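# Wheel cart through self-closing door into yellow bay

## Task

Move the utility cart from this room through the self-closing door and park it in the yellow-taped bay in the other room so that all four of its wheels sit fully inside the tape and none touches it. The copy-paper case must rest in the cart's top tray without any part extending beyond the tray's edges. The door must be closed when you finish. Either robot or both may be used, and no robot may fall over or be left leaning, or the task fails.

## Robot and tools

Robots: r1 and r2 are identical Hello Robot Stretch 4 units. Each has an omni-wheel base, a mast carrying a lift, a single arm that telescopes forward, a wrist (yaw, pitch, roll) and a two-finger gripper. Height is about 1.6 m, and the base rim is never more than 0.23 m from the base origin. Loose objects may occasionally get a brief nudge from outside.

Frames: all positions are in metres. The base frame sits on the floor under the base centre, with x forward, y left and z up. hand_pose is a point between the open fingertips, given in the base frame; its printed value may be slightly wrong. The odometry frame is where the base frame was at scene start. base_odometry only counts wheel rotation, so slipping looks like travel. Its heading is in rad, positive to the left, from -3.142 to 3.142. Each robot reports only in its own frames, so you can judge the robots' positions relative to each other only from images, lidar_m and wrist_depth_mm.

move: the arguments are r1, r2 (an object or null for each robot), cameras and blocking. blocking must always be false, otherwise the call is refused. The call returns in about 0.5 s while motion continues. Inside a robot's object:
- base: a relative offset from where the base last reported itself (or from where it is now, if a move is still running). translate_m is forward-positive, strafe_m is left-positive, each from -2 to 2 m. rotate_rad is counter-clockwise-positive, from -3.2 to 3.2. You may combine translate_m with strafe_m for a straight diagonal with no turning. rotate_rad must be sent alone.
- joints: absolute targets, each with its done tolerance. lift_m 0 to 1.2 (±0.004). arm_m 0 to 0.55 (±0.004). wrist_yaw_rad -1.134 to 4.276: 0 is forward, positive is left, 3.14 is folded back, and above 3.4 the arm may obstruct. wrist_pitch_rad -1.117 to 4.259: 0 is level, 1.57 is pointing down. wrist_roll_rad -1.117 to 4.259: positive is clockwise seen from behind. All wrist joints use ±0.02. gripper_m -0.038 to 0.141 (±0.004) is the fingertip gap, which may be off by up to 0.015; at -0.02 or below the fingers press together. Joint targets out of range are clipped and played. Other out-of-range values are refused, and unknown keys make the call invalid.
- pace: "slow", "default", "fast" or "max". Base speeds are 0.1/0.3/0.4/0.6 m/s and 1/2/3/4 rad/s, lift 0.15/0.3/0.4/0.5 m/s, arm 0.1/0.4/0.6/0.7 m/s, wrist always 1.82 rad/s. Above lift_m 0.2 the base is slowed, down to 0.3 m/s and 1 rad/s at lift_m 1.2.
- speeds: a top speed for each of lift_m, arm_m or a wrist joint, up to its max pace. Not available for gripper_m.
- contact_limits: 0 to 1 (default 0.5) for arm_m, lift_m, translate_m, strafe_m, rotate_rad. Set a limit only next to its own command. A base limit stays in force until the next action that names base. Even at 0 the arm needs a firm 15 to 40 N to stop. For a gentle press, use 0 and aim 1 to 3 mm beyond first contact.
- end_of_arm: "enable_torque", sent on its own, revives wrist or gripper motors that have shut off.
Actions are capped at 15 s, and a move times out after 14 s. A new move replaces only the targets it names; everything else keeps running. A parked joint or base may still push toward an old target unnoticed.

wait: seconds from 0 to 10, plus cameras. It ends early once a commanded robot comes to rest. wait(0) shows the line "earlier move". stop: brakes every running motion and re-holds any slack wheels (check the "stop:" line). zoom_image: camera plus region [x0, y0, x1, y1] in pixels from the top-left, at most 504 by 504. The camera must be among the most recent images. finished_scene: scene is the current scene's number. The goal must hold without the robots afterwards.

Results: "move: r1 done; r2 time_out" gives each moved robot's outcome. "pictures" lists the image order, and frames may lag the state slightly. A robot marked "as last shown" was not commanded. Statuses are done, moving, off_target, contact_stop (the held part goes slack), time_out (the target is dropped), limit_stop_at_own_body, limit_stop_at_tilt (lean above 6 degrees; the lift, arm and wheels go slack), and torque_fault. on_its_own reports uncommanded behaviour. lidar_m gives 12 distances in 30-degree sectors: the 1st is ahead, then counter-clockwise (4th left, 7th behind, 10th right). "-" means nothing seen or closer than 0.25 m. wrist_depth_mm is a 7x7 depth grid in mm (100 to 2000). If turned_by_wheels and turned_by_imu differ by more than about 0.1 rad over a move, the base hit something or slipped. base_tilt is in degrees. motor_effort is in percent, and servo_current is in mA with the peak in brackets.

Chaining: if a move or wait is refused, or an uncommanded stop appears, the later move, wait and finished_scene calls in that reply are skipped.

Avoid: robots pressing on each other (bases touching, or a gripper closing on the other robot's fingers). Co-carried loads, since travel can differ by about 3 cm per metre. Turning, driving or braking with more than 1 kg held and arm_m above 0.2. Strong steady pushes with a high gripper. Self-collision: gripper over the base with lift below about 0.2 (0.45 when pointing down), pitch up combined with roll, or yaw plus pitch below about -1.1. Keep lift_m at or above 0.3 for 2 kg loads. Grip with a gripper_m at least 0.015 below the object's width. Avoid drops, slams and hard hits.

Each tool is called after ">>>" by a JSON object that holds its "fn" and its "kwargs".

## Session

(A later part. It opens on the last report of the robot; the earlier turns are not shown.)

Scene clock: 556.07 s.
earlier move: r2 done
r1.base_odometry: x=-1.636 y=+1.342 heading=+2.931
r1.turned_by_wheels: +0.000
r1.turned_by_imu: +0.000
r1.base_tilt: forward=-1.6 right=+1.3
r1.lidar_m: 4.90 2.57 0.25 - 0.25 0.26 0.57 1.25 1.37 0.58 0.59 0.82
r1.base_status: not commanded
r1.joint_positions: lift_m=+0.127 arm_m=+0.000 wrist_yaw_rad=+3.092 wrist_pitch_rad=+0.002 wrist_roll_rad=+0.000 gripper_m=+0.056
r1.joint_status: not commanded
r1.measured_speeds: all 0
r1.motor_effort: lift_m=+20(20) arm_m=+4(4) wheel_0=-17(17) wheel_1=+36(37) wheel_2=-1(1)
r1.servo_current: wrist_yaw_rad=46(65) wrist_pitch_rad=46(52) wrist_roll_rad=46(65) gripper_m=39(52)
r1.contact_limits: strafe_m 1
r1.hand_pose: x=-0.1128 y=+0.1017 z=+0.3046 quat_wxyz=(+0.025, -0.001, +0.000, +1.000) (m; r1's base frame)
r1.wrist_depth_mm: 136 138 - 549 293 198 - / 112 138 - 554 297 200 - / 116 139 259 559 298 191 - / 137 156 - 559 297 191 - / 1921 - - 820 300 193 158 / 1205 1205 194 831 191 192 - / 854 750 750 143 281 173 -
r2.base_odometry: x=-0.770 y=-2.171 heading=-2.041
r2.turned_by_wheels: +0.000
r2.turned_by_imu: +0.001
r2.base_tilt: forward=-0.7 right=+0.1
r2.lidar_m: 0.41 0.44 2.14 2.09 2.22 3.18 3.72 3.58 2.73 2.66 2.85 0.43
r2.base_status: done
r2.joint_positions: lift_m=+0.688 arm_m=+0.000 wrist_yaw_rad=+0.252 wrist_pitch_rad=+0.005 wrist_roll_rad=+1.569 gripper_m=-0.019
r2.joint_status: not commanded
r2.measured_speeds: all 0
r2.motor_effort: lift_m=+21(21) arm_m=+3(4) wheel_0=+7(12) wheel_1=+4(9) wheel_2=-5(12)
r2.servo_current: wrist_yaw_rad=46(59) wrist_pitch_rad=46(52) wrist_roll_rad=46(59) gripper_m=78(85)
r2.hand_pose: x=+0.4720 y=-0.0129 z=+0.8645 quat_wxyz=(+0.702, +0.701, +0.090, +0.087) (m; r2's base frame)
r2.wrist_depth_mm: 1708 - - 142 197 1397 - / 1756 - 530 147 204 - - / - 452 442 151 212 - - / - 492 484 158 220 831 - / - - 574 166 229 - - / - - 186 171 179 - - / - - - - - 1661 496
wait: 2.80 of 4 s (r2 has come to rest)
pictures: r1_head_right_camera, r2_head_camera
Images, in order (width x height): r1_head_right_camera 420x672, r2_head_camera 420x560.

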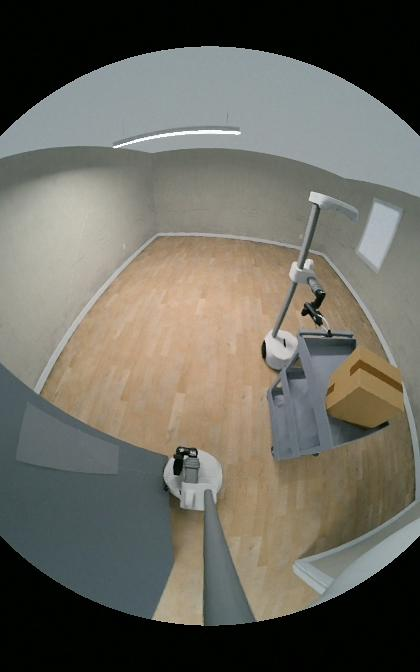

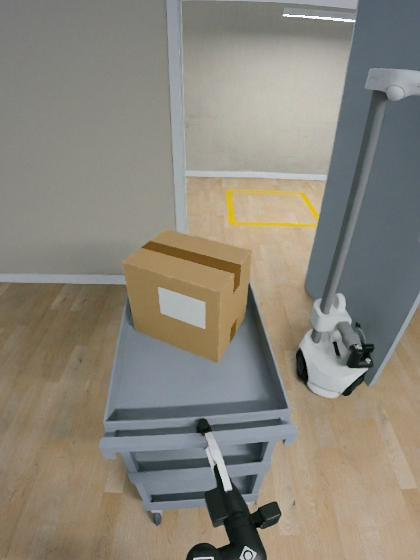

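>>> {"fn": "move", "kwargs": {"blocking": false, "cameras": [], "r2": {"base":{"translate_m":-0.05,"strafe_m":-0.22},"pace":"slow"}}}

>>> {"fn": "wait", "kwargs": {"seconds": 4, "cameras": []}}

>>> {"fn": "move", "kwargs": {"blocking": false, "cameras": [], "r2": {"base":{"translate_m":-0.62,"strafe_m":-0.31},"pace":"slow"}}}

>>> {"fn": "wait", "kwargs": {"seconds": 9, "cameras": ["r2_head_camera"]}}

>>> {"fn": "move", "kwargs": {"blocking": false, "cameras": [], "r2": {"base":{"strafe_m":0.28,"translate_m":0.05},"pace":"slow"}}}

>>> {"fn": "wait", "kwargs": {"seconds": 5, "cameras": ["r2_head_camera","r1_head_right_camera"]}}

Scene clock: 595.57 s.
move: r2 moving
r1: as last shown
r1.lidar_m: 4.92 2.54 0.25 - 0.25 0.26 0.58 1.26 1.38 0.58 0.60 0.79
r1.motor_effort: lift_m=+20(20) arm_m=+4(4) wheel_0=-16(17) wheel_1=+37(37) wheel_2=-1(1)
r1.servo_current: wrist_yaw_rad=46(65) wrist_pitch_rad=39(52) wrist_roll_rad=59(59) gripper_m=39(46)
r1.contact_limits: strafe_m 1
r1.wrist_depth_mm: 136 138 - 549 291 198 - / 112 139 - 554 296 199 - / 116 140 258 559 298 191 - / 136 156 - 559 300 191 - / 1921 - - 820 301 193 158 / 1182 1182 193 820 191 193 - / 866 750 750 143 281 173 -
r2.base_odometry: x=-0.780 y=-2.163 heading=-2.040
r2.turned_by_wheels: +0.001
r2.turned_by_imu: +0.001
r2.base_tilt: forward=-0.7 right=+0.1
r2.lidar_m: 0.42 0.42 2.15 2.09 2.21 3.21 3.72 3.59 2.69 2.65 2.84 0.42
r2.base_status: translate_m moving; strafe_m moving
r2.joint_positions: lift_m=+0.688 arm_m=+0.000 wrist_yaw_rad=+0.253 wrist_pitch_rad=+0.005 wrist_roll_rad=+1.569 gripper_m=-0.019
r2.joint_status: not commanded
r2.measured_speeds: translate_m=-0.011 strafe_m=-0.049 rotate_rad=-0.001 lift_m=+0.000 arm_m=+0.000 wrist_yaw_rad=+0.000 wrist_pitch_rad=+0.000 wrist_roll_rad=+0.000
r2.motor_effort: lift_m=+21(21) arm_m=+4(4) wheel_0=+12(13) wheel_1=-6(7) wheel_2=+8(8)
r2.servo_current: wrist_yaw_rad=52(52) wrist_pitch_rad=46(52) wrist_roll_rad=39(59) gripper_m=78(85)
r2.hand_pose: x=+0.4720 y=-0.0125 z=+0.8645 quat_wxyz=(+0.702, +0.701, +0.091, +0.087) (m; r2's base frame)
r2.wrist_depth_mm: 1756 - - 144 200 1499 - / 1756 - 539 148 206 - - / - 459 442 153 213 798 - / - 484 484 160 220 831 - / - - 564 167 229 - - / - - 186 171 179 - - / - - - - - 1708 504
pictures: none
No camera images: "cameras" was empty.

Scene clock: 598.57 s.
earlier move: r2 done
r1.base_odometry: x=-1.636 y=+1.342 heading=+2.931
r1.turned_by_wheels: +0.000
r1.turned_by_imu: +0.000
r1.base_tilt: forward=-1.6 right=+1.3
r1.lidar_m: 4.91 2.60 0.25 - 0.25 0.25 0.57 1.28 1.39 0.58 0.58 0.67
r1.base_status: not commanded
r1.joint_positions: lift_m=+0.127 arm_m=+0.000 wrist_yaw_rad=+3.092 wrist_pitch_rad=+0.002 wrist_roll_rad=+0.000 gripper_m=+0.056
r1.joint_status: not commanded
r1.measured_speeds: all 0
r1.motor_effort: lift_m=+20(20) arm_m=+4(4) wheel_0=-16(17) wheel_1=+36(37) wheel_2=-1(1)
r1.servo_current: wrist_yaw_rad=72(72) wrist_pitch_rad=39(52) wrist_roll_rad=59(65) gripper_m=39(46)
r1.contact_limits: strafe_m 1
r1.hand_pose: x=-0.1128 y=+0.1017 z=+0.3046 quat_wxyz=(+0.025, -0.001, +0.000, +1.000) (m; r1's base frame)
r1.wrist_depth_mm: 136 138 - 554 291 198 - / 112 138 - 554 298 200 - / 116 139 259 559 297 190 - / 136 156 - 569 300 191 - / 1983 - - 820 301 192 158 / 1205 1182 193 820 191 193 - / 842 741 750 143 278 173 -
r2.base_odometry: x=-0.944 y=-2.027 heading=-2.040
r2.turned_by_wheels: +0.000
r2.turned_by_imu: +0.001
r2.base_tilt: forward=-0.7 right=+0.1
r2.lidar_m: 0.38 0.35 2.36 2.27 2.46 3.51 3.71 3.29 2.52 2.45 2.58 0.50
r2.base_status: done
r2.joint_positions: lift_m=+0.688 arm_m=+0.000 wrist_yaw_rad=+0.253 wrist_pitch_rad=+0.005 wrist_roll_rad=+1.569 gripper_m=-0.019
r2.joint_status: not commanded
r2.measured_speeds: all 0
r2.motor_effort: lift_m=+21(21) arm_m=+4(4) wheel_0=+5(13) wheel_1=-4(9) wheel_2=+7(12)
r2.servo_current: wrist_yaw_rad=52(59) wrist_pitch_rad=46(52) wrist_roll_rad=52(59) gripper_m=72(91)
r2.hand_pose: x=+0.4720 y=-0.0125 z=+0.8645 quat_wxyz=(+0.702, +0.701, +0.091, +0.087) (m; r2's base frame)
r2.wrist_depth_mm: 1756 - - 188 251 267 282 / - - - 185 246 1661 1098 / - - - 181 243 798 - / - 580 512 179 239 842 - / - - 477 176 236 820 - / - - 187 173 179 - - / - - 559 - 229 - -
wait: 3.00 of 4 s (r2 has come to rest)
pictures: none
No camera images: "cameras" was empty.

Scene clock: 599.07 s.
move: r2 moving
r1: as last shown
r1.lidar_m: 4.90 2.54 0.25 - 0.25 0.25 0.56 1.26 1.35 0.61 0.58 0.66
r1.motor_effort: lift_m=+20(20) arm_m=+4(4) wheel_0=-16(17) wheel_1=+37(37) wheel_2=-1(1)
r1.servo_current: wrist_yaw_rad=59(78) wrist_pitch_rad=39(46) wrist_roll_rad=39(52) gripper_m=39(46)
r1.contact_limits: strafe_m 1
r1.wrist_depth_mm: 136 138 - 549 291 198 - / 112 139 - 554 297 200 - / 116 139 259 564 298 191 - / 136 156 - 569 300 192 - / 1921 - - 820 301 193 158 / 1205 1205 194 820 191 192 - / 842 741 750 143 281 174 -
r2.base_odometry: x=-0.944 y=-2.013 heading=-2.040
r2.turned_by_wheels: +0.000
r2.turned_by_imu: +0.000
r2.base_tilt: forward=-0.7 right=+0.1
r2.lidar_m: 0.35 0.35 2.31 2.31 2.48 3.53 3.68 3.28 2.50 2.44 2.59 0.47
r2.base_status: translate_m moving; strafe_m moving
r2.joint_positions: lift_m=+0.688 arm_m=+0.000 wrist_yaw_rad=+0.253 wrist_pitch_rad=+0.005 wrist_roll_rad=+1.569 gripper_m=-0.019
r2.joint_status: not commanded
r2.measured_speeds: translate_m=-0.049 strafe_m=-0.025 rotate_rad=+0.000 lift_m=+0.000 arm_m=+0.000 wrist_yaw_rad=+0.000 wrist_pitch_rad=+0.000 wrist_roll_rad=+0.000
r2.motor_effort: lift_m=+21(21) arm_m=+4(4) wheel_0=-2(5) wheel_1=-9(10) wheel_2=+11(13)
r2.servo_current: wrist_yaw_rad=39(52) wrist_pitch_rad=46(52) wrist_roll_rad=39(59) gripper_m=78(91)
r2.hand_pose: x=+0.4720 y=-0.0125 z=+0.8645 quat_wxyz=(+0.702, +0.701, +0.091, +0.087) (m; r2's base frame)
r2.wrist_depth_mm: 1708 - - 189 254 283 282 / - - - 186 247 1661 1160 / - - - 182 243 820 - / - - 517 179 238 842 - / - - 477 176 235 831 - / - - 187 173 179 - - / - - 549 - 229 - -
pictures: none
No camera images: "cameras" was empty.

Scene clock: 606.67 s.
earlier move: r2 done
r1.base_odometry: x=-1.636 y=+1.342 heading=+2.931
r1.turned_by_wheels: +0.000
r1.turned_by_imu: +0.000
r1.base_tilt: forward=-1.6 right=+1.3
r1.lidar_m: 1.05 2.59 0.25 - 0.25 0.26 0.59 1.27 1.40 2.77 2.97 0.86
r1.base_status: not commanded
r1.joint_positions: lift_m=+0.127 arm_m=+0.000 wrist_yaw_rad=+3.092 wrist_pitch_rad=+0.002 wrist_roll_rad=+0.000 gripper_m=+0.056
r1.joint_status: not commanded
r1.measured_speeds: all 0
r1.motor_effort: lift_m=+20(20) arm_m=+4(5) wheel_0=-16(17) wheel_1=+36(37) wheel_2=-1(1)
r1.servo_current: wrist_yaw_rad=39(78) wrist_pitch_rad=46(52) wrist_roll_rad=46(65) gripper_m=46(52)
r1.contact_limits: strafe_m 1
r1.hand_pose: x=-0.1128 y=+0.1017 z=+0.3046 quat_wxyz=(+0.025, -0.001, +0.000, +1.000) (m; r1's base frame)
r1.wrist_depth_mm: 136 138 - 544 293 198 - / 112 139 - 554 296 200 - / 116 139 259 564 298 191 - / 136 156 - 574 298 192 - / 1921 - - 820 300 192 158 / 1160 1205 193 820 191 192 - / 842 750 768 143 281 173 -
r2.base_odometry: x=-0.940 y=-1.334 heading=-2.041
r2.turned_by_wheels: +0.000
r2.turned_by_imu: +0.000
r2.base_tilt: forward=-0.7 right=+0.1
r2.lidar_m: 0.36 0.33 2.71 2.66 2.74 3.12 3.06 2.81 2.16 2.08 2.21 0.52
r2.base_status: done
r2.joint_positions: lift_m=+0.688 arm_m=+0.000 wrist_yaw_rad=+0.251 wrist_pitch_rad=+0.005 wrist_roll_rad=+1.569 gripper_m=-0.019
r2.joint_status: not commanded
r2.measured_speeds: all 0
r2.motor_effort: lift_m=+21(21) arm_m=+4(4) wheel_0=-5(11) wheel_1=-4(10) wheel_2=+6(13)
r2.servo_current: wrist_yaw_rad=33(65) wrist_pitch_rad=52(59) wrist_roll_rad=46(65) gripper_m=78(91)
r2.hand_pose: x=+0.4720 y=-0.0129 z=+0.8645 quat_wxyz=(+0.702, +0.701, +0.090, +0.087) (m; r2's base frame)
r2.wrist_depth_mm: - 1576 - 223 289 298 1025 / - - - 211 279 1397 1042 / - - - 200 265 1661 - / - - - 189 250 820 - / - - 477 182 239 831 - / - - 187 172 179 - - / - - 492 - 222 - -
wait: 7.60 of 9 s (r2 has come to rest)
pictures: r2_head_camera
Images, in order (width x height): r2_head_camera 420x560.

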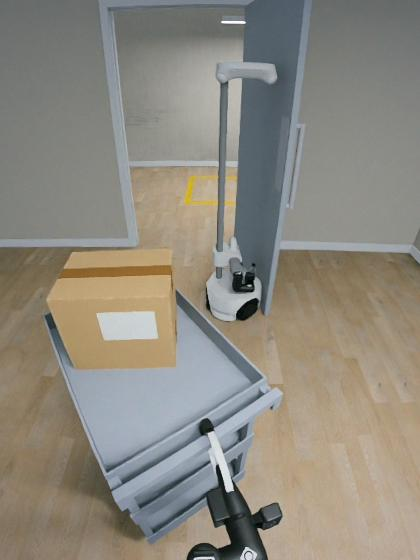

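Scene clock: 607.17 s.
move: r2 moving
r1: as last shown
r1.lidar_m: 1.04 2.56 0.25 - 0.25 0.26 0.56 1.28 1.38 2.80 2.98 0.84
r1.motor_effort: lift_m=+20(20) arm_m=+4(4) wheel_0=-16(17) wheel_1=+36(37) wheel_2=-1(1)
r1.servo_current: wrist_yaw_rad=52(59) wrist_pitch_rad=46(46) wrist_roll_rad=46(52) gripper_m=39(46)
r1.contact_limits: strafe_m 1
r1.wrist_depth_mm: 136 138 - 544 291 199 - / 112 139 - 554 296 199 - / 116 139 259 564 297 190 - / 136 157 - 569 298 192 - / 1983 - - 831 298 193 158 / 1182 1205 194 831 191 192 - / 842 750 759 143 281 174 -
r2.base_odometry: x=-0.929 y=-1.341 heading=-2.042
r2.turned_by_wheels: -0.001
r2.turned_by_imu: -0.001
r2.base_tilt: forward=-0.6 right=+0.1
r2.lidar_m: 0.33 0.31 2.71 2.61 2.78 3.11 3.05 2.87 2.15 2.13 2.23 0.49
r2.base_status: translate_m moving; strafe_m moving
r2.joint_positions: lift_m=+0.688 arm_m=+0.000 wrist_yaw_rad=+0.246 wrist_pitch_rad=+0.005 wrist_roll_rad=+1.569 gripper_m=-0.019
r2.joint_status: not commanded
r2.measured_speeds: translate_m=+0.008 strafe_m=+0.050 rotate_rad=+0.002 lift_m=+0.000 arm_m=+0.000 wrist_yaw_rad=-0.012 wrist_pitch_rad=+0.000 wrist_roll_rad=+0.000
r2.motor_effort: lift_m=+21(21) arm_m=+4(4) wheel_0=-15(15) wheel_1=+7(9) wheel_2=-11(11)
r2.servo_current: wrist_yaw_rad=46(59) wrist_pitch_rad=39(46) wrist_roll_rad=52(59) gripper_m=78(85)
r2.hand_pose: x=+0.4719 y=-0.0146 z=+0.8645 quat_wxyz=(+0.703, +0.701, +0.088, +0.085) (m; r2's base frame)
r2.wrist_depth_mm: - - - 224 290 298 1025 / - - - 212 281 1366 1098 / - - - 200 265 1661 525 / - - - 189 250 820 - / - - 477 181 238 831 - / - - 187 172 180 - - / - - 488 - 220 - -
pictures: none
No camera images: "cameras" was empty.

Scene clock: 610.73 s.
earlier move: r2 done
r1.base_odometry: x=-1.636 y=+1.342 heading=+2.931
r1.turned_by_wheels: +0.000
r1.turned_by_imu: +0.000
r1.base_tilt: forward=-1.7 right=+1.3
r1.lidar_m: 1.31 2.58 0.25 - 0.25 0.26 0.56 1.28 1.39 2.80 1.08 0.82
r1.base_status: not commanded
r1.joint_positions: lift_m=+0.127 arm_m=+0.000 wrist_yaw_rad=+3.092 wrist_pitch_rad=+0.002 wrist_roll_rad=+0.000 gripper_m=+0.056
r1.joint_status: not commanded
r1.measured_speeds: all 0
r1.motor_effort: lift_m=+20(20) arm_m=+4(4) wheel_0=-16(17) wheel_1=+36(37) wheel_2=-1(1)
r1.servo_current: wrist_yaw_rad=59(72) wrist_pitch_rad=46(52) wrist_roll_rad=52(65) gripper_m=39(52)
r1.contact_limits: strafe_m 1
r1.hand_pose: x=-0.1128 y=+0.1017 z=+0.3046 quat_wxyz=(+0.025, -0.001, +0.000, +1.000) (m; r1's base frame)
r1.wrist_depth_mm: 136 138 - 544 291 198 - / 112 139 - 559 296 199 - / 116 139 260 559 298 191 - / 136 156 - 569 298 192 - / 1983 - - 820 301 192 158 / 1205 1205 194 831 191 191 - / 854 741 741 143 278 173 -
r2.base_odometry: x=-0.713 y=-1.505 heading=-2.041
r2.turned_by_wheels: +0.000
r2.turned_by_imu: +0.000
r2.base_tilt: forward=-0.7 right=+0.1
r2.lidar_m: 0.39 0.41 2.44 2.36 2.50 3.15 3.06 3.20 2.45 2.38 2.54 0.43
r2.base_status: done
r2.joint_positions: lift_m=+0.688 arm_m=+0.000 wrist_yaw_rad=+0.245 wrist_pitch_rad=+0.005 wrist_roll_rad=+1.569 gripper_m=-0.019
r2.joint_status: not commanded
r2.measured_speeds: all 0
r2.motor_effort: lift_m=+21(21) arm_m=+4(4) wheel_0=-5(15) wheel_1=+3(10) wheel_2=-6(11)
r2.servo_current: wrist_yaw_rad=52(65) wrist_pitch_rad=46(52) wrist_roll_rad=46(65) gripper_m=72(85)
r2.hand_pose: x=+0.4719 y=-0.0149 z=+0.8645 quat_wxyz=(+0.703, +0.701, +0.088, +0.085) (m; r2's base frame)
r2.wrist_depth_mm: - - - 161 220 1366 1160 / - - - 163 224 1430 - / - - 530 166 226 820 - / - 477 455 228 229 831 - / - - 512 170 231 842 - / - - 186 172 180 - - / - - - - 236 1618 -
wait: 3.57 of 5 s (r2 has come to rest)
pictures: r1_head_right_camera, r2_head_camera
Images, in order (width x height): r1_head_right_camera 420x672, r2_head_camera 420x560.

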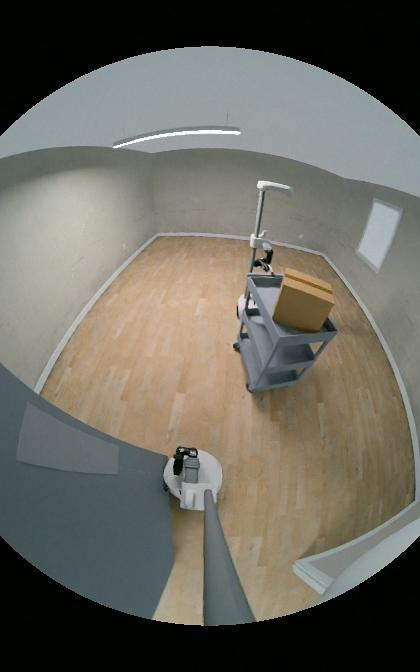

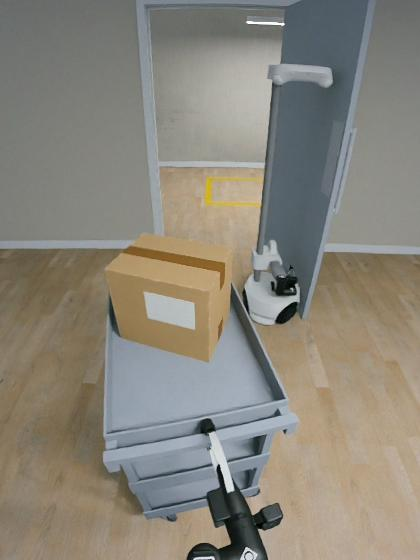

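>>> {"fn": "move", "kwargs": {"blocking": false, "cameras": [], "r2": {"base":{"strafe_m":0.18,"translate_m":0.06},"pace":"slow"}}}

>>> {"fn": "wait", "kwargs": {"seconds": 4, "cameras": ["r2_head_camera"]}}

>>> {"fn": "move", "kwargs": {"blocking": false, "cameras": [], "r2": {"base":{"strafe_m":0.03,"translate_m":0.15},"pace":"slow"}}}

>>> {"fn": "wait", "kwargs": {"seconds": 4, "cameras": ["r2_head_camera"]}}

Scene clock: 628.80 s.
move: r2 moving
r1: as last shown
r1.base_tilt: forward=-1.6 right=+1.3
r1.lidar_m: 1.35 2.55 0.25 - 0.25 0.25 0.58 1.26 1.39 2.80 1.06 0.82
r1.motor_effort: lift_m=+20(20) arm_m=+4(4) wheel_0=-16(16) wheel_1=+37(37) wheel_2=-1(1)
r1.servo_current: wrist_yaw_rad=52(59) wrist_pitch_rad=46(52) wrist_roll_rad=52(65) gripper_m=39(52)
r1.contact_limits: strafe_m 1
r1.wrist_depth_mm: 136 138 - 549 293 198 - / 112 139 - 559 296 200 - / 116 139 260 564 298 191 - / 137 156 - 574 300 191 - / 1921 - - 820 300 192 158 / 1229 1205 194 820 190 192 - / 831 741 750 143 279 174 -
r2.base_odometry: x=-0.704 y=-1.514 heading=-2.042
r2.turned_by_wheels: -0.001
r2.turned_by_imu: +0.000
r2.base_tilt: forward=-0.6 right=+0.1
r2.lidar_m: 0.40 0.40 2.42 2.36 2.48 3.16 3.10 3.22 2.46 2.39 2.54 0.46
r2.base_status: translate_m moving; strafe_m moving
r2.joint_positions: lift_m=+0.688 arm_m=+0.000 wrist_yaw_rad=+0.245 wrist_pitch_rad=+0.005 wrist_roll_rad=+1.569 gripper_m=-0.019
r2.joint_status: not commanded
r2.measured_speeds: translate_m=+0.015 strafe_m=+0.047 rotate_rad=-0.002 lift_m=+0.000 arm_m=+0.000 wrist_yaw_rad=+0.000 wrist_pitch_rad=+0.000 wrist_roll_rad=+0.000
r2.motor_effort: lift_m=+21(21) arm_m=+3(4) wheel_0=-7(9) wheel_1=+8(9) wheel_2=-8(10)
r2.servo_current: wrist_yaw_rad=59(59) wrist_pitch_rad=39(52) wrist_roll_rad=52(52) gripper_m=78(85)
r2.hand_pose: x=+0.4719 y=-0.0149 z=+0.8645 quat_wxyz=(+0.703, +0.701, +0.088, +0.085) (m; r2's base frame)
r2.wrist_depth_mm: - - - 160 219 1366 1118 / - - - 163 221 1537 - / - - 521 166 224 820 - / - 480 459 168 228 831 - / - - 512 170 231 842 - / - - 187 172 180 - - / - - - - 236 1708 -
pictures: none
No camera images: "cameras" was empty.

Scene clock: 631.47 s.
earlier move: r2 done
r1.base_odometry: x=-1.636 y=+1.342 heading=+2.931
r1.turned_by_wheels: +0.000
r1.turned_by_imu: +0.000
r1.base_tilt: forward=-1.6 right=+1.3
r1.lidar_m: 4.91 2.59 0.25 - 0.25 0.25 0.57 1.28 1.38 2.80 0.92 0.80
r1.base_status: not commanded
r1.joint_positions: lift_m=+0.127 arm_m=+0.000 wrist_yaw_rad=+3.092 wrist_pitch_rad=+0.002 wrist_roll_rad=+0.000 gripper_m=+0.056
r1.joint_status: not commanded
r1.measured_speeds: all 0
r1.motor_effort: lift_m=+20(20) arm_m=+4(4) wheel_0=-16(17) wheel_1=+36(37) wheel_2=-1(1)
r1.servo_current: wrist_yaw_rad=39(78) wrist_pitch_rad=39(52) wrist_roll_rad=52(72) gripper_m=39(52)
r1.contact_limits: strafe_m 1
r1.hand_pose: x=-0.1128 y=+0.1017 z=+0.3046 quat_wxyz=(+0.025, -0.001, +0.000, +1.000) (m; r1's base frame)
r1.wrist_depth_mm: 136 138 - 549 291 198 - / 112 138 - 549 297 200 - / 116 140 260 559 298 191 - / 137 156 - 564 300 192 - / 1921 - - 831 300 191 159 / 1205 1182 193 820 191 191 - / 831 750 768 143 279 173 -
r2.base_odometry: x=-0.580 y=-1.640 heading=-2.042
r2.turned_by_wheels: +0.000
r2.turned_by_imu: +0.000
r2.base_tilt: forward=-0.7 right=+0.0
r2.lidar_m: 0.41 0.42 2.24 2.17 2.31 3.19 3.13 3.30 2.63 2.56 2.74 0.41
r2.base_status: done
r2.joint_positions: lift_m=+0.688 arm_m=+0.000 wrist_yaw_rad=+0.245 wrist_pitch_rad=+0.005 wrist_roll_rad=+1.569 gripper_m=-0.019
r2.joint_status: not commanded
r2.measured_speeds: all 0
r2.motor_effort: lift_m=+21(21) arm_m=+4(4) wheel_0=-6(12) wheel_1=+3(10) wheel_2=-7(12)
r2.servo_current: wrist_yaw_rad=46(65) wrist_pitch_rad=46(52) wrist_roll_rad=52(59) gripper_m=78(91)
r2.hand_pose: x=+0.4719 y=-0.0149 z=+0.8645 quat_wxyz=(+0.703, +0.701, +0.088, +0.085) (m; r2's base frame)
r2.wrist_depth_mm: - - - 143 199 1537 - / - - 539 148 206 - - / - 455 445 153 213 - - / - - 484 160 220 831 - / - - 569 166 229 - - / - - 186 172 180 - - / - - - - 246 1661 496
wait: 2.67 of 4 s (r2 has come to rest)
pictures: r2_head_camera
Images, in order (width x height): r2_head_camera 420x560.

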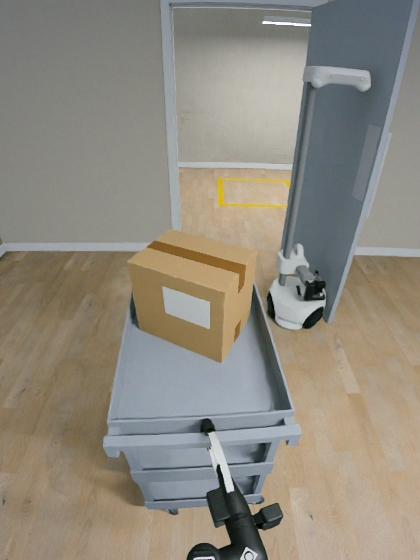

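Scene clock: 631.97 s.
move: r2 moving
r1: as last shown
r1.lidar_m: 4.90 2.56 0.25 - 0.25 0.25 0.57 1.28 1.39 2.80 0.90 0.82
r1.servo_current: wrist_yaw_rad=59(65) wrist_pitch_rad=46(46) wrist_roll_rad=46(65) gripper_m=39(46)
r1.contact_limits: strafe_m 1
r1.wrist_depth_mm: 136 138 - 549 291 198 - / 112 139 - 554 297 200 - / 116 139 259 559 300 191 - / 137 156 - 564 298 192 - / 1983 - - 831 298 193 158 / 1182 1205 194 831 191 193 - / 854 759 750 144 279 173 -
r2.base_odometry: x=-0.583 y=-1.652 heading=-2.042
r2.turned_by_wheels: +0.000
r2.turned_by_imu: +0.000
r2.base_tilt: forward=-0.7 right=+0.1
r2.lidar_m: 0.42 0.40 2.23 2.16 2.32 3.22 3.14 3.34 2.62 2.56 2.74 0.43
r2.base_status: translate_m moving; strafe_m moving
r2.joint_positions: lift_m=+0.688 arm_m=+0.000 wrist_yaw_rad=+0.247 wrist_pitch_rad=+0.005 wrist_roll_rad=+1.569 gripper_m=-0.019
r2.joint_status: not commanded
r2.measured_speeds: translate_m=+0.049 strafe_m=+0.010 rotate_rad=-0.001 lift_m=+0.000 arm_m=+0.000 wrist_yaw_rad=+0.013 wrist_pitch_rad=+0.000 wrist_roll_rad=+0.000
r2.motor_effort: lift_m=+21(21) arm_m=+4(4) wheel_0=+2(7) wheel_1=+8(9) wheel_2=-12(12)
r2.servo_current: wrist_yaw_rad=46(59) wrist_pitch_rad=46(52) wrist_roll_rad=46(52) gripper_m=78(85)
r2.hand_pose: x=+0.4719 y=-0.0143 z=+0.8645 quat_wxyz=(+0.703, +0.701, +0.089, +0.085) (m; r2's base frame)
r2.wrist_depth_mm: - - - 143 198 1464 - / - - 539 148 205 - - / - 455 442 152 212 - - / - - 480 159 220 820 - / - - 564 166 229 - - / - - 186 171 179 - - / - - - - 246 1708 500
pictures: none
No camera images: "cameras" was empty.

Scene clock: 634.27 s.
earlier move: r2 done
r1.base_odometry: x=-1.636 y=+1.342 heading=+2.931
r1.turned_by_wheels: +0.000
r1.turned_by_imu: +0.000
r1.base_tilt: forward=-1.6 right=+1.3
r1.lidar_m: 4.90 2.55 0.25 - 0.25 0.25 0.58 1.28 1.40 2.79 0.80 0.84
r1.base_status: not commanded
r1.joint_positions: lift_m=+0.127 arm_m=+0.000 wrist_yaw_rad=+3.092 wrist_pitch_rad=+0.002 wrist_roll_rad=+0.000 gripper_m=+0.056
r1.joint_status: not commanded
r1.measured_speeds: all 0
r1.motor_effort: lift_m=+20(20) arm_m=+4(5) wheel_0=-16(17) wheel_1=+36(37) wheel_2=-1(1)
r1.servo_current: wrist_yaw_rad=46(65) wrist_pitch_rad=39(52) wrist_roll_rad=52(72) gripper_m=39(46)
r1.contact_limits: strafe_m 1
r1.hand_pose: x=-0.1128 y=+0.1017 z=+0.3046 quat_wxyz=(+0.025, -0.001, +0.000, +1.000) (m; r1's base frame)
r1.wrist_depth_mm: 136 138 - 544 293 198 - / 112 139 - 554 296 200 - / 116 139 259 569 298 190 - / 136 156 - 564 300 192 - / 1921 - - 820 300 193 158 / 1205 1205 193 820 191 191 - / 854 750 759 143 279 174 -
r2.base_odometry: x=-0.621 y=-1.787 heading=-2.041
r2.turned_by_wheels: +0.000
r2.turned_by_imu: +0.001
r2.base_tilt: forward=-0.7 right=+0.1
r2.lidar_m: 0.41 0.41 2.21 2.14 2.30 3.26 3.30 3.45 2.66 2.61 2.75 0.42
r2.base_status: done
r2.joint_positions: lift_m=+0.688 arm_m=+0.000 wrist_yaw_rad=+0.251 wrist_pitch_rad=+0.005 wrist_roll_rad=+1.569 gripper_m=-0.019
r2.joint_status: not commanded
r2.measured_speeds: all 0
r2.motor_effort: lift_m=+21(21) arm_m=+3(4) wheel_0=+7(12) wheel_1=+6(9) wheel_2=-5(13)
r2.servo_current: wrist_yaw_rad=46(59) wrist_pitch_rad=46(52) wrist_roll_rad=52(59) gripper_m=78(85)
r2.hand_pose: x=+0.4720 y=-0.0131 z=+0.8645 quat_wxyz=(+0.702, +0.701, +0.090, +0.087) (m; r2's base frame)
r2.wrist_depth_mm: - - - 156 214 1618 1138 / - - - 159 217 809 - / - - 500 163 222 820 - / - 484 459 167 227 831 - / - - 525 169 230 - - / - - 186 171 179 - - / - - - - - 1708 -
wait: 2.30 of 4 s (r2 has come to rest)
pictures: r2_head_camera
Images, in order (width x height): r2_head_camera 420x560.

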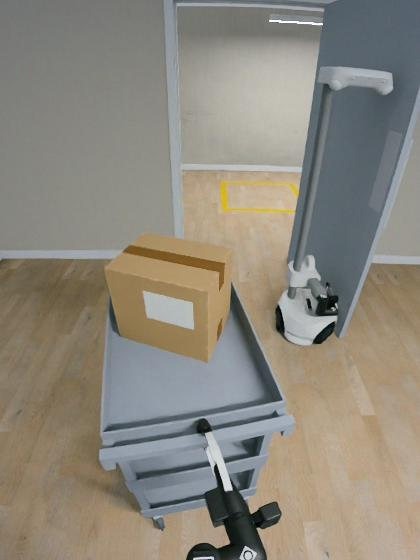

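>>> {"fn": "move", "kwargs": {"blocking": false, "cameras": [], "r2": {"base":{"translate_m":-0.9},"pace":"slow","joints":{"wrist_yaw_rad":0.15}}}}

>>> {"fn": "wait", "kwargs": {"seconds": 10, "cameras": ["r2_head_camera"]}}

>>> {"fn": "move", "kwargs": {"blocking": false, "cameras": [], "r2": {"base":{"strafe_m":0.26},"pace":"slow"}}}

>>> {"fn": "wait", "kwargs": {"seconds": 4, "cameras": []}}

>>> {"fn": "move", "kwargs": {"blocking": false, "cameras": [], "r2": {"base":{"rotate_rad":-0.3},"pace":"slow"}}}

>>> {"fn": "wait", "kwargs": {"seconds": 3, "cameras": ["r2_head_camera"]}}

>>> {"fn": "move", "kwargs": {"blocking": false, "cameras": [], "r2": {"base":{"strafe_m":0.26},"pace":"slow"}}}

>>> {"fn": "wait", "kwargs": {"seconds": 4, "cameras": []}}

>>> {"fn": "move", "kwargs": {"blocking": false, "cameras": [], "r2": {"base":{"rotate_rad":-0.3},"pace":"slow"}}}

>>> {"fn": "wait", "kwargs": {"seconds": 3, "cameras": ["r2_head_camera"]}}

Scene clock: 664.03 s.
move: r2 moving
r1: as last shown
r1.base_tilt: forward=-1.5 right=+1.3
r1.lidar_m: 4.90 2.58 0.25 - 0.25 0.25 0.56 1.27 1.38 2.80 0.80 0.87
r1.motor_effort: lift_m=+20(20) arm_m=+4(4) wheel_0=-16(17) wheel_1=+36(37) wheel_2=-1(1)
r1.servo_current: wrist_yaw_rad=59(59) wrist_pitch_rad=33(52) wrist_roll_rad=52(65) gripper_m=46(46)
r1.contact_limits: strafe_m 1
r1.wrist_depth_mm: 136 138 - 549 290 199 - / 112 139 - 559 296 199 - / 116 139 260 559 297 191 - / 137 156 - 569 298 192 - / 1983 - - 809 300 193 158 / 1182 1255 193 820 190 193 - / 854 750 750 143 279 174 -
r2.base_odometry: x=-0.616 y=-1.776 heading=-2.042
r2.turned_by_wheels: +0.000
r2.turned_by_imu: +0.000
r2.base_tilt: forward=-0.7 right=+0.0
r2.lidar_m: 0.40 0.39 2.19 2.16 2.28 3.25 3.28 3.46 2.65 2.59 2.79 0.45
r2.base_status: translate_m moving
r2.joint_positions: lift_m=+0.688 arm_m=+0.000 wrist_yaw_rad=+0.154 wrist_pitch_rad=+0.005 wrist_roll_rad=+1.569 gripper_m=-0.019
r2.joint_status: wrist_yaw_rad moving
r2.measured_speeds: translate_m=-0.048 strafe_m=+0.000 rotate_rad=-0.001 lift_m=+0.000 arm_m=+0.000 wrist_yaw_rad=-0.071 wrist_pitch_rad=+0.000 wrist_roll_rad=+0.000
r2.motor_effort: lift_m=+21(21) arm_m=+4(4) wheel_0=-5(9) wheel_1=-6(6) wheel_2=+10(16)
r2.servo_current: wrist_yaw_rad=78(299) wrist_pitch_rad=39(52) wrist_roll_rad=52(52) gripper_m=78(85)
r2.hand_pose: x=+0.4693 y=-0.0420 z=+0.8645 quat_wxyz=(+0.706, +0.704, +0.056, +0.053) (m; r2's base frame)
r2.wrist_depth_mm: - - - 176 236 1537 1138 / - - - 175 235 1708 549 / - - 621 174 235 831 - / - - 466 235 234 831 - / - - 492 174 234 842 - / - - 186 173 179 - - / - - 591 - 233 - -
pictures: none
No camera images: "cameras" was empty.

Scene clock: 673.83 s.
earlier move: r2 done
r1.base_odometry: x=-1.636 y=+1.342 heading=+2.931
r1.turned_by_wheels: +0.000
r1.turned_by_imu: -0.001
r1.base_tilt: forward=-1.6 right=+1.3
r1.lidar_m: 2.08 2.56 0.25 - 0.25 0.25 0.56 1.27 1.39 2.80 2.97 1.57
r1.base_status: not commanded
r1.joint_positions: lift_m=+0.127 arm_m=+0.000 wrist_yaw_rad=+3.092 wrist_pitch_rad=+0.002 wrist_roll_rad=+0.000 gripper_m=+0.056
r1.joint_status: not commanded
r1.measured_speeds: all 0
r1.motor_effort: lift_m=+20(20) arm_m=+4(4) wheel_0=-16(17) wheel_1=+36(37) wheel_2=-1(1)
r1.servo_current: wrist_yaw_rad=46(78) wrist_pitch_rad=46(52) wrist_roll_rad=59(78) gripper_m=46(52)
r1.contact_limits: strafe_m 1
r1.hand_pose: x=-0.1128 y=+0.1017 z=+0.3046 quat_wxyz=(+0.025, -0.001, +0.000, +1.000) (m; r1's base frame)
r1.wrist_depth_mm: 136 138 - 549 294 198 - / 112 139 - 554 296 199 - / 116 139 259 559 298 191 - / 136 156 - 564 298 192 - / 1983 - - 820 301 192 158 / 1182 1182 193 820 191 192 - / 854 759 750 143 281 174 -
r2.base_odometry: x=-0.213 y=-0.985 heading=-2.042
r2.turned_by_wheels: +0.000
r2.turned_by_imu: +0.000
r2.base_tilt: forward=-0.7 right=+0.1
r2.lidar_m: 0.36 0.34 2.25 2.18 2.34 2.45 2.36 2.54 2.63 2.56 2.70 0.47
r2.base_status: done
r2.joint_positions: lift_m=+0.688 arm_m=+0.000 wrist_yaw_rad=+0.150 wrist_pitch_rad=+0.005 wrist_roll_rad=+1.569 gripper_m=-0.019
r2.joint_status: all done
r2.measured_speeds: all 0
r2.motor_effort: lift_m=+21(21) arm_m=+4(4) wheel_0=-5(12) wheel_1=-5(9) wheel_2=+5(16)
r2.servo_current: wrist_yaw_rad=39(299) wrist_pitch_rad=46(52) wrist_roll_rad=46(65) gripper_m=78(91)
r2.hand_pose: x=+0.4691 y=-0.0433 z=+0.8645 quat_wxyz=(+0.706, +0.704, +0.055, +0.051) (m; r2's base frame)
r2.wrist_depth_mm: - - - 246 278 283 286 / - - - 201 267 1576 1160 / - - - 191 255 1661 - / - - 634 186 246 831 - / - 492 462 180 237 820 - / - - 186 172 179 - - / - - 508 - 224 - -
wait: 9.80 of 10 s (r2 has come to rest)
pictures: r2_head_camera
Images, in order (width x height): r2_head_camera 420x560.

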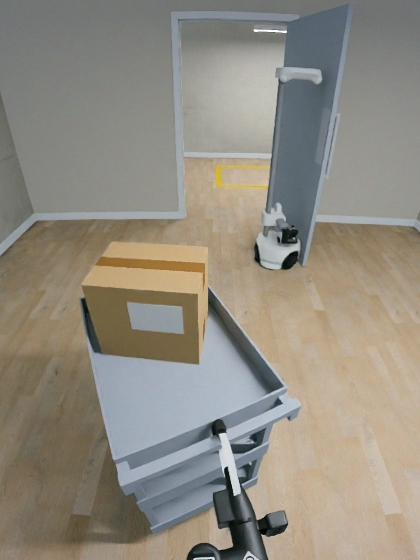

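Scene clock: 674.33 s.
move: r2 moving
r1: as last shown
r1.turned_by_imu: +0.000
r1.lidar_m: 2.49 2.59 0.25 - 0.25 0.25 0.59 1.28 1.40 2.80 2.98 1.57
r1.motor_effort: lift_m=+20(20) arm_m=+4(4) wheel_0=-17(17) wheel_1=+36(37) wheel_2=-1(1)
r1.servo_current: wrist_yaw_rad=59(59) wrist_pitch_rad=46(46) wrist_roll_rad=65(65) gripper_m=33(46)
r1.contact_limits: strafe_m 1
r1.wrist_depth_mm: 136 138 - 554 293 198 - / 112 139 - 554 296 200 - / 116 139 258 559 297 191 - / 136 156 - 564 300 192 - / 1983 - - 820 300 192 158 / 1182 1182 194 842 191 193 - / 842 759 768 143 279 173 -
r2.base_odometry: x=-0.200 y=-0.992 heading=-2.042
r2.turned_by_wheels: +0.000
r2.turned_by_imu: +0.000
r2.base_tilt: forward=-0.6 right=+0.1
r2.lidar_m: 0.36 0.34 2.24 2.16 2.31 2.43 2.36 2.52 2.62 2.55 2.71 0.45
r2.base_status: strafe_m moving
r2.joint_positions: lift_m=+0.688 arm_m=+0.000 wrist_yaw_rad=+0.146 wrist_pitch_rad=+0.005 wrist_roll_rad=+1.569 gripper_m=-0.019
r2.joint_status: not commanded
r2.measured_speeds: translate_m=-0.001 strafe_m=+0.056 rotate_rad=+0.003 lift_m=+0.000 arm_m=+0.000 wrist_yaw_rad=-0.016 wrist_pitch_rad=+0.000 wrist_roll_rad=+0.000
r2.motor_effort: lift_m=+21(21) arm_m=+3(4) wheel_0=-12(15) wheel_1=+6(8) wheel_2=+0(4)
r2.servo_current: wrist_yaw_rad=46(52) wrist_pitch_rad=46(52) wrist_roll_rad=52(52) gripper_m=78(85)
r2.hand_pose: x=+0.4689 y=-0.0446 z=+0.8645 quat_wxyz=(+0.706, +0.704, +0.053, +0.050) (m; r2's base frame)
r2.wrist_depth_mm: - - - 248 278 285 289 / - - - 200 266 1661 1160 / - - - 191 255 1661 - / - - 640 185 247 820 - / - 500 466 180 236 831 - / - - 187 172 180 - - / - 512 508 - 224 - -
pictures: none
No camera images: "cameras" was empty.

Scene clock: 677.57 s.
earlier move: r2 done
r1.base_odometry: x=-1.636 y=+1.342 heading=+2.931
r1.turned_by_wheels: +0.000
r1.turned_by_imu: +0.000
r1.base_tilt: forward=-1.6 right=+1.3
r1.lidar_m: 4.90 2.60 0.25 - 0.25 0.25 0.60 1.29 1.41 2.77 2.94 1.60
r1.base_status: not commanded
r1.joint_positions: lift_m=+0.127 arm_m=+0.000 wrist_yaw_rad=+3.092 wrist_pitch_rad=+0.002 wrist_roll_rad=+0.000 gripper_m=+0.056
r1.joint_status: not commanded
r1.measured_speeds: all 0
r1.motor_effort: lift_m=+20(20) arm_m=+4(4) wheel_0=-16(17) wheel_1=+37(37) wheel_2=-1(1)
r1.servo_current: wrist_yaw_rad=59(72) wrist_pitch_rad=39(52) wrist_roll_rad=59(65) gripper_m=46(46)
r1.contact_limits: strafe_m 1
r1.hand_pose: x=-0.1128 y=+0.1017 z=+0.3046 quat_wxyz=(+0.025, -0.001, +0.000, +1.000) (m; r1's base frame)
r1.wrist_depth_mm: 136 138 - 549 291 198 - / 112 139 - 559 296 200 - / 116 139 259 554 297 190 - / 136 156 - 564 298 192 - / 1921 - - 831 300 192 158 / 1160 1205 193 842 190 192 - / 854 759 759 143 279 173 -
r2.base_odometry: x=+0.019 y=-1.103 heading=-2.042
r2.turned_by_wheels: +0.000
r2.turned_by_imu: +0.001
r2.base_tilt: forward=-0.7 right=+0.1
r2.lidar_m: 0.38 0.42 2.01 1.91 2.02 2.43 2.35 2.49 2.87 2.81 2.99 0.40
r2.base_status: done
r2.joint_positions: lift_m=+0.688 arm_m=+0.000 wrist_yaw_rad=+0.145 wrist_pitch_rad=+0.005 wrist_roll_rad=+1.569 gripper_m=-0.019
r2.joint_status: not commanded
r2.measured_speeds: all 0
r2.motor_effort: lift_m=+21(21) arm_m=+4(4) wheel_0=-4(15) wheel_1=+5(8) wheel_2=-1(4)
r2.servo_current: wrist_yaw_rad=52(65) wrist_pitch_rad=39(52) wrist_roll_rad=52(59) gripper_m=78(85)
r2.hand_pose: x=+0.4689 y=-0.0449 z=+0.8645 quat_wxyz=(+0.706, +0.704, +0.053, +0.049) (m; r2's base frame)
r2.wrist_depth_mm: - - - 155 212 1537 1160 / - - - 158 216 768 - / - - 492 162 221 809 - / - 492 466 166 226 831 - / - - 530 169 229 - - / - - 186 173 180 - - / - - - - - 1708 -
wait: 3.23 of 4 s (r2 has come to rest)
pictures: none
No camera images: "cameras" was empty.

Scene clock: 678.07 s.
move: r2 moving
r1: as last shown
r1.lidar_m: 4.91 2.57 0.25 - 0.25 0.25 0.56 1.27 1.41 2.79 2.95 1.61
r1.servo_current: wrist_yaw_rad=46(59) wrist_pitch_rad=46(46) wrist_roll_rad=52(65) gripper_m=39(52)
r1.contact_limits: strafe_m 1
r1.wrist_depth_mm: 136 138 - 549 291 198 - / 112 139 - 554 297 199 - / 116 140 260 554 297 190 - / 136 156 - 569 301 191 - / 1983 - - 820 300 192 158 / 1182 1229 194 820 192 192 - / 842 750 750 143 279 173 -
r2.base_odometry: x=+0.019 y=-1.103 heading=-2.166
r2.turned_by_wheels: -0.124
r2.turned_by_imu: -0.121
r2.base_tilt: forward=-0.6 right=+0.1
r2.lidar_m: 0.36 0.37 2.06 1.93 1.97 2.47 2.34 2.42 2.99 2.82 2.91 0.43
r2.base_status: rotate_rad moving
r2.joint_positions: lift_m=+0.688 arm_m=+0.000 wrist_yaw_rad=+0.156 wrist_pitch_rad=+0.005 wrist_roll_rad=+1.569 gripper_m=-0.019
r2.joint_status: not commanded
r2.measured_speeds: translate_m=+0.001 strafe_m=+0.000 rotate_rad=-0.491 lift_m=+0.000 arm_m=+0.000 wrist_yaw_rad=+0.000 wrist_pitch_rad=+0.000 wrist_roll_rad=+0.000
r2.motor_effort: lift_m=+21(21) arm_m=+3(4) wheel_0=+10(13) wheel_1=+6(8) wheel_2=+14(14)
r2.servo_current: wrist_yaw_rad=52(59) wrist_pitch_rad=39(52) wrist_roll_rad=39(52) gripper_m=72(85)
r2.hand_pose: x=+0.4694 y=-0.0415 z=+0.8645 quat_wxyz=(+0.706, +0.704, +0.057, +0.053) (m; r2's base frame)
r2.wrist_depth_mm: - - - 169 230 1537 1138 / - - - 171 230 1499 - / - - 580 171 232 798 - / - - 466 232 232 831 - / - - 496 173 234 854 - / - - 186 173 180 - - / - - - - 235 - -
pictures: none
No camera images: "cameras" was empty.

Scene clock: 678.97 s.
earlier move: r2 done
r1.base_odometry: x=-1.636 y=+1.342 heading=+2.931
r1.turned_by_wheels: +0.000
r1.turned_by_imu: +0.000
r1.base_tilt: forward=-1.6 right=+1.3
r1.lidar_m: 4.89 2.58 0.25 - 0.25 0.25 0.57 1.27 1.38 2.78 2.98 1.60
r1.base_status: not commanded
r1.joint_positions: lift_m=+0.127 arm_m=+0.000 wrist_yaw_rad=+3.092 wrist_pitch_rad=+0.002 wrist_roll_rad=+0.000 gripper_m=+0.056
r1.joint_status: not commanded
r1.measured_speeds: all 0
r1.motor_effort: lift_m=+20(20) arm_m=+4(4) wheel_0=-16(17) wheel_1=+36(37) wheel_2=-1(1)
r1.servo_current: wrist_yaw_rad=39(65) wrist_pitch_rad=46(46) wrist_roll_rad=59(65) gripper_m=39(52)
r1.contact_limits: strafe_m 1
r1.hand_pose: x=-0.1128 y=+0.1017 z=+0.3046 quat_wxyz=(+0.025, -0.001, +0.000, +1.000) (m; r1's base frame)
r1.wrist_depth_mm: 136 138 - 544 291 198 - / 112 139 - 549 296 200 - / 116 139 259 554 298 191 - / 136 156 - 569 300 191 - / 1921 - - 820 301 192 158 / 1182 1182 193 831 191 192 - / 854 750 759 143 279 173 -
r2.base_odometry: x=+0.019 y=-1.103 heading=-2.340
r2.turned_by_wheels: -0.174
r2.turned_by_imu: -0.169
r2.base_tilt: forward=-0.7 right=+0.0
r2.lidar_m: 0.33 0.34 2.21 1.94 1.91 2.31 2.37 2.35 2.80 2.79 2.81 0.48
r2.base_status: done
r2.joint_positions: lift_m=+0.688 arm_m=+0.000 wrist_yaw_rad=+0.156 wrist_pitch_rad=+0.005 wrist_roll_rad=+1.569 gripper_m=-0.019
r2.joint_status: not commanded
r2.measured_speeds: all 0
r2.motor_effort: lift_m=+21(21) arm_m=-4(4) wheel_0=+6(13) wheel_1=+6(8) wheel_2=+5(15)
r2.servo_current: wrist_yaw_rad=46(65) wrist_pitch_rad=52(52) wrist_roll_rad=52(52) gripper_m=85(85)
r2.hand_pose: x=+0.4694 y=-0.0415 z=+0.8645 quat_wxyz=(+0.706, +0.704, +0.057, +0.053) (m; r2's base frame)
r2.wrist_depth_mm: - - - 242 298 1336 1078 / - - - 213 281 1464 1098 / - - - 201 267 1661 525 / - - - 190 251 798 - / - - 484 183 240 831 - / - - 186 172 179 - - / - - 480 - 221 - -
wait: 0.90 of 3 s (r2 has come to rest)
pictures: r2_head_camera
Images, in order (width x height): r2_head_camera 420x560.

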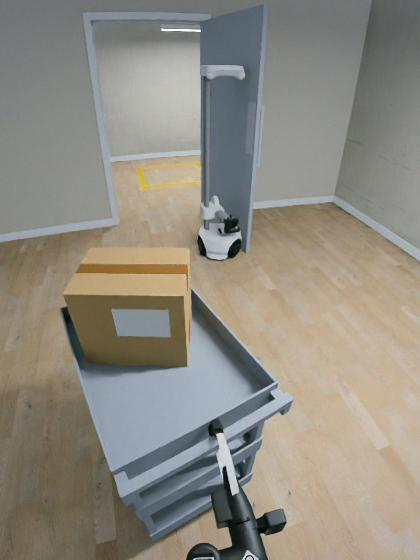

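Scene clock: 679.47 s.
move: r2 moving
r1: as last shown
r1.lidar_m: 4.89 2.58 0.25 - 0.25 0.26 0.57 1.29 1.39 2.79 2.97 1.62
r1.servo_current: wrist_yaw_rad=59(65) wrist_pitch_rad=46(46) wrist_roll_rad=33(59) gripper_m=46(46)
r1.contact_limits: strafe_m 1
r1.wrist_depth_mm: 136 138 - 549 291 198 - / 112 139 - 554 296 200 - / 116 139 260 564 297 190 - / 137 156 - 564 298 191 - / 1983 - - 831 303 193 158 / 1182 1205 194 820 191 191 - / 842 750 750 143 278 174 -
r2.base_odometry: x=+0.029 y=-1.113 heading=-2.340
r2.turned_by_wheels: +0.000
r2.turned_by_imu: +0.000
r2.base_tilt: forward=-0.6 right=+0.0
r2.lidar_m: 0.33 0.29 2.20 1.92 1.89 2.25 2.36 2.35 2.79 2.81 2.82 0.47
r2.base_status: strafe_m moving
r2.joint_positions: lift_m=+0.688 arm_m=+0.000 wrist_yaw_rad=+0.150 wrist_pitch_rad=+0.005 wrist_roll_rad=+1.569 gripper_m=-0.019
r2.joint_status: not commanded
r2.measured_speeds: translate_m=+0.000 strafe_m=+0.055 rotate_rad=-0.002 lift_m=+0.000 arm_m=+0.000 wrist_yaw_rad=-0.029 wrist_pitch_rad=+0.000 wrist_roll_rad=+0.000
r2.motor_effort: lift_m=+21(21) arm_m=-4(4) wheel_0=-3(9) wheel_1=+8(9) wheel_2=+0(5)
r2.servo_current: wrist_yaw_rad=46(59) wrist_pitch_rad=46(52) wrist_roll_rad=52(52) gripper_m=85(85)
r2.hand_pose: x=+0.4691 y=-0.0435 z=+0.8645 quat_wxyz=(+0.706, +0.704, +0.055, +0.051) (m; r2's base frame)
r2.wrist_depth_mm: - - - 245 - 1537 1098 / - - - 215 285 1430 1098 / - - - 204 268 1661 496 / - - - 190 252 820 - / - - 496 183 239 820 - / - 469 187 171 181 - - / - - 484 - 221 - -
pictures: none
No camera images: "cameras" was empty.

Scene clock: 682.70 s.
earlier move: r2 done
r1.base_odometry: x=-1.636 y=+1.342 heading=+2.931
r1.turned_by_wheels: +0.000
r1.turned_by_imu: +0.000
r1.base_tilt: forward=-1.6 right=+1.3
r1.lidar_m: 4.90 2.58 0.25 - 0.25 0.26 0.57 1.27 1.38 2.79 2.99 1.63
r1.base_status: not commanded
r1.joint_positions: lift_m=+0.127 arm_m=+0.000 wrist_yaw_rad=+3.092 wrist_pitch_rad=+0.002 wrist_roll_rad=+0.000 gripper_m=+0.056
r1.joint_status: not commanded
r1.measured_speeds: all 0
r1.motor_effort: lift_m=+20(20) arm_m=+4(4) wheel_0=-17(17) wheel_1=+36(37) wheel_2=-1(1)
r1.servo_current: wrist_yaw_rad=59(72) wrist_pitch_rad=39(52) wrist_roll_rad=59(72) gripper_m=46(52)
r1.contact_limits: strafe_m 1
r1.hand_pose: x=-0.1128 y=+0.1017 z=+0.3046 quat_wxyz=(+0.025, -0.001, +0.000, +1.000) (m; r1's base frame)
r1.wrist_depth_mm: 136 138 - 549 291 198 - / 112 139 - 559 296 200 - / 116 139 259 559 298 192 - / 136 156 - 569 298 192 - / 1921 - - 831 301 193 158 / 1182 1205 194 831 191 192 - / 842 759 750 143 281 174 -
r2.base_odometry: x=+0.205 y=-1.284 heading=-2.341
r2.turned_by_wheels: +0.000
r2.turned_by_imu: +0.000
r2.base_tilt: forward=-0.7 right=+0.1
r2.lidar_m: 0.39 0.38 1.94 1.69 1.65 1.97 2.40 2.41 2.85 3.08 3.06 0.45
r2.base_status: done
r2.joint_positions: lift_m=+0.688 arm_m=+0.000 wrist_yaw_rad=+0.144 wrist_pitch_rad=+0.005 wrist_roll_rad=+1.569 gripper_m=-0.019
r2.joint_status: not commanded
r2.measured_speeds: all 0
r2.motor_effort: lift_m=+21(21) arm_m=-4(4) wheel_0=-5(15) wheel_1=+4(9) wheel_2=-1(5)
r2.servo_current: wrist_yaw_rad=59(65) wrist_pitch_rad=46(59) wrist_roll_rad=46(59) gripper_m=78(85)
r2.hand_pose: x=+0.4688 y=-0.0453 z=+0.8645 quat_wxyz=(+0.706, +0.704, +0.052, +0.049) (m; r2's base frame)
r2.wrist_depth_mm: - - - 177 240 1366 1098 / - - - 177 238 1661 580 / - - 654 175 236 820 - / - - 473 235 235 842 - / - - 488 173 234 831 - / - - 186 172 179 - - / - - 580 - 232 - -
wait: 3.23 of 4 s (r2 has come to rest)
pictures: none
No camera images: "cameras" was empty.

Scene clock: 683.20 s.
move: r2 moving
r1: as last shown
r1.lidar_m: 4.90 2.58 0.25 - 0.25 0.25 0.57 1.28 1.40 2.79 2.99 1.61
r1.motor_effort: lift_m=+20(20) arm_m=+4(4) wheel_0=-16(17) wheel_1=+36(37) wheel_2=-1(1)
r1.servo_current: wrist_yaw_rad=46(59) wrist_pitch_rad=33(46) wrist_roll_rad=39(59) gripper_m=39(52)
r1.contact_limits: strafe_m 1
r1.wrist_depth_mm: 136 138 - 549 293 198 - / 112 139 - 549 296 199 - / 116 140 260 559 297 191 - / 137 157 - 564 300 191 - / - - - 831 301 193 159 / 1205 1182 194 831 191 192 - / 854 750 759 143 278 173 -
r2.base_odometry: x=+0.205 y=-1.284 heading=-2.464
r2.turned_by_wheels: -0.124
r2.turned_by_imu: -0.120
r2.base_tilt: forward=-0.7 right=+0.0
r2.lidar_m: 0.37 0.33 2.09 1.69 1.67 1.82 2.43 2.40 2.66 3.09 3.08 0.49
r2.base_status: rotate_rad moving
r2.joint_positions: lift_m=+0.688 arm_m=+0.000 wrist_yaw_rad=+0.158 wrist_pitch_rad=+0.005 wrist_roll_rad=+1.569 gripper_m=-0.019
r2.joint_status: not commanded
r2.measured_speeds: translate_m=+0.001 strafe_m=+0.001 rotate_rad=-0.484 lift_m=+0.000 arm_m=+0.000 wrist_yaw_rad=+0.000 wrist_pitch_rad=+0.000 wrist_roll_rad=+0.000
r2.motor_effort: lift_m=+21(21) arm_m=-3(4) wheel_0=+12(16) wheel_1=+7(9) wheel_2=+16(16)
r2.servo_current: wrist_yaw_rad=59(65) wrist_pitch_rad=46(52) wrist_roll_rad=52(59) gripper_m=78(85)
r2.hand_pose: x=+0.4695 y=-0.0410 z=+0.8645 quat_wxyz=(+0.706, +0.704, +0.057, +0.054) (m; r2's base frame)
r2.wrist_depth_mm: - - - 195 260 270 268 / - - - 191 253 1661 1138 / - - - 187 249 1708 - / - - 559 182 242 854 - / - 480 466 179 236 831 - / - - 186 174 179 - - / - - 535 - 228 - -
pictures: none
No camera images: "cameras" was empty.

Scene clock: 684.10 s.
earlier move: r2 done
r1.base_odometry: x=-1.636 y=+1.342 heading=+2.931
r1.turned_by_wheels: +0.000
r1.turned_by_imu: +0.000
r1.base_tilt: forward=-1.6 right=+1.3
r1.lidar_m: 4.91 2.59 0.25 - 0.25 0.26 0.56 1.26 1.39 2.79 2.97 1.63
r1.base_status: not commanded
r1.joint_positions: lift_m=+0.127 arm_m=+0.000 wrist_yaw_rad=+3.092 wrist_pitch_rad=+0.002 wrist_roll_rad=+0.000 gripper_m=+0.056
r1.joint_status: not commanded
r1.measured_speeds: all 0
r1.motor_effort: lift_m=+20(20) arm_m=+4(4) wheel_0=-16(17) wheel_1=+36(37) wheel_2=-1(1)
r1.servo_current: wrist_yaw_rad=52(59) wrist_pitch_rad=46(52) wrist_roll_rad=39(72) gripper_m=46(52)
r1.contact_limits: strafe_m 1
r1.hand_pose: x=-0.1128 y=+0.1017 z=+0.3046 quat_wxyz=(+0.025, -0.001, +0.000, +1.000) (m; r1's base frame)
r1.wrist_depth_mm: 136 138 - 554 293 200 - / 112 139 - 554 296 198 - / 116 139 260 564 300 191 - / 137 156 - 564 300 191 - / 1921 - - 831 301 192 158 / 1205 1205 193 820 191 193 - / 842 750 750 143 279 173 -
r2.base_odometry: x=+0.205 y=-1.284 heading=-2.639
r2.turned_by_wheels: -0.175
r2.turned_by_imu: -0.170
r2.base_tilt: forward=-0.6 right=+0.0
r2.lidar_m: 0.31 0.26 2.46 1.76 1.66 1.70 2.41 2.40 2.49 3.18 3.06 0.47
r2.base_status: done
r2.joint_positions: lift_m=+0.688 arm_m=+0.000 wrist_yaw_rad=+0.155 wrist_pitch_rad=+0.005 wrist_roll_rad=+1.569 gripper_m=-0.019
r2.joint_status: not commanded
r2.measured_speeds: all 0
r2.motor_effort: lift_m=+21(21) arm_m=-4(4) wheel_0=+5(16) wheel_1=+5(9) wheel_2=+4(16)
r2.servo_current: wrist_yaw_rad=39(65) wrist_pitch_rad=46(52) wrist_roll_rad=46(59) gripper_m=85(85)
r2.hand_pose: x=+0.4694 y=-0.0417 z=+0.8645 quat_wxyz=(+0.706, +0.704, +0.057, +0.053) (m; r2's base frame)
r2.wrist_depth_mm: - - - 263 - 1618 1138 / - - - 241 320 327 332 / - - - 219 289 1661 1160 / - - - 202 263 1661 - / - - - 186 244 788 - / - 504 187 170 180 - - / - 445 449 - 215 - -
wait: 0.90 of 3 s (r2 has come to rest)
pictures: r2_head_camera
Images, in order (width x height): r2_head_camera 420x560.

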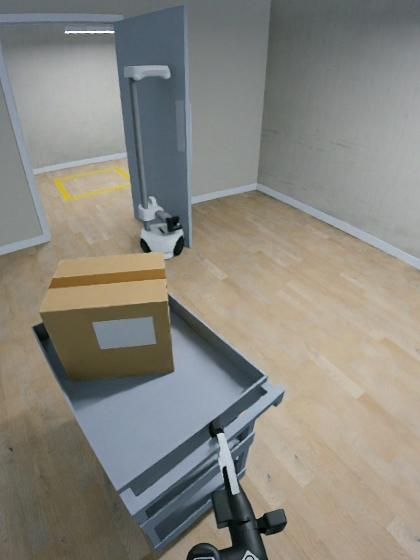

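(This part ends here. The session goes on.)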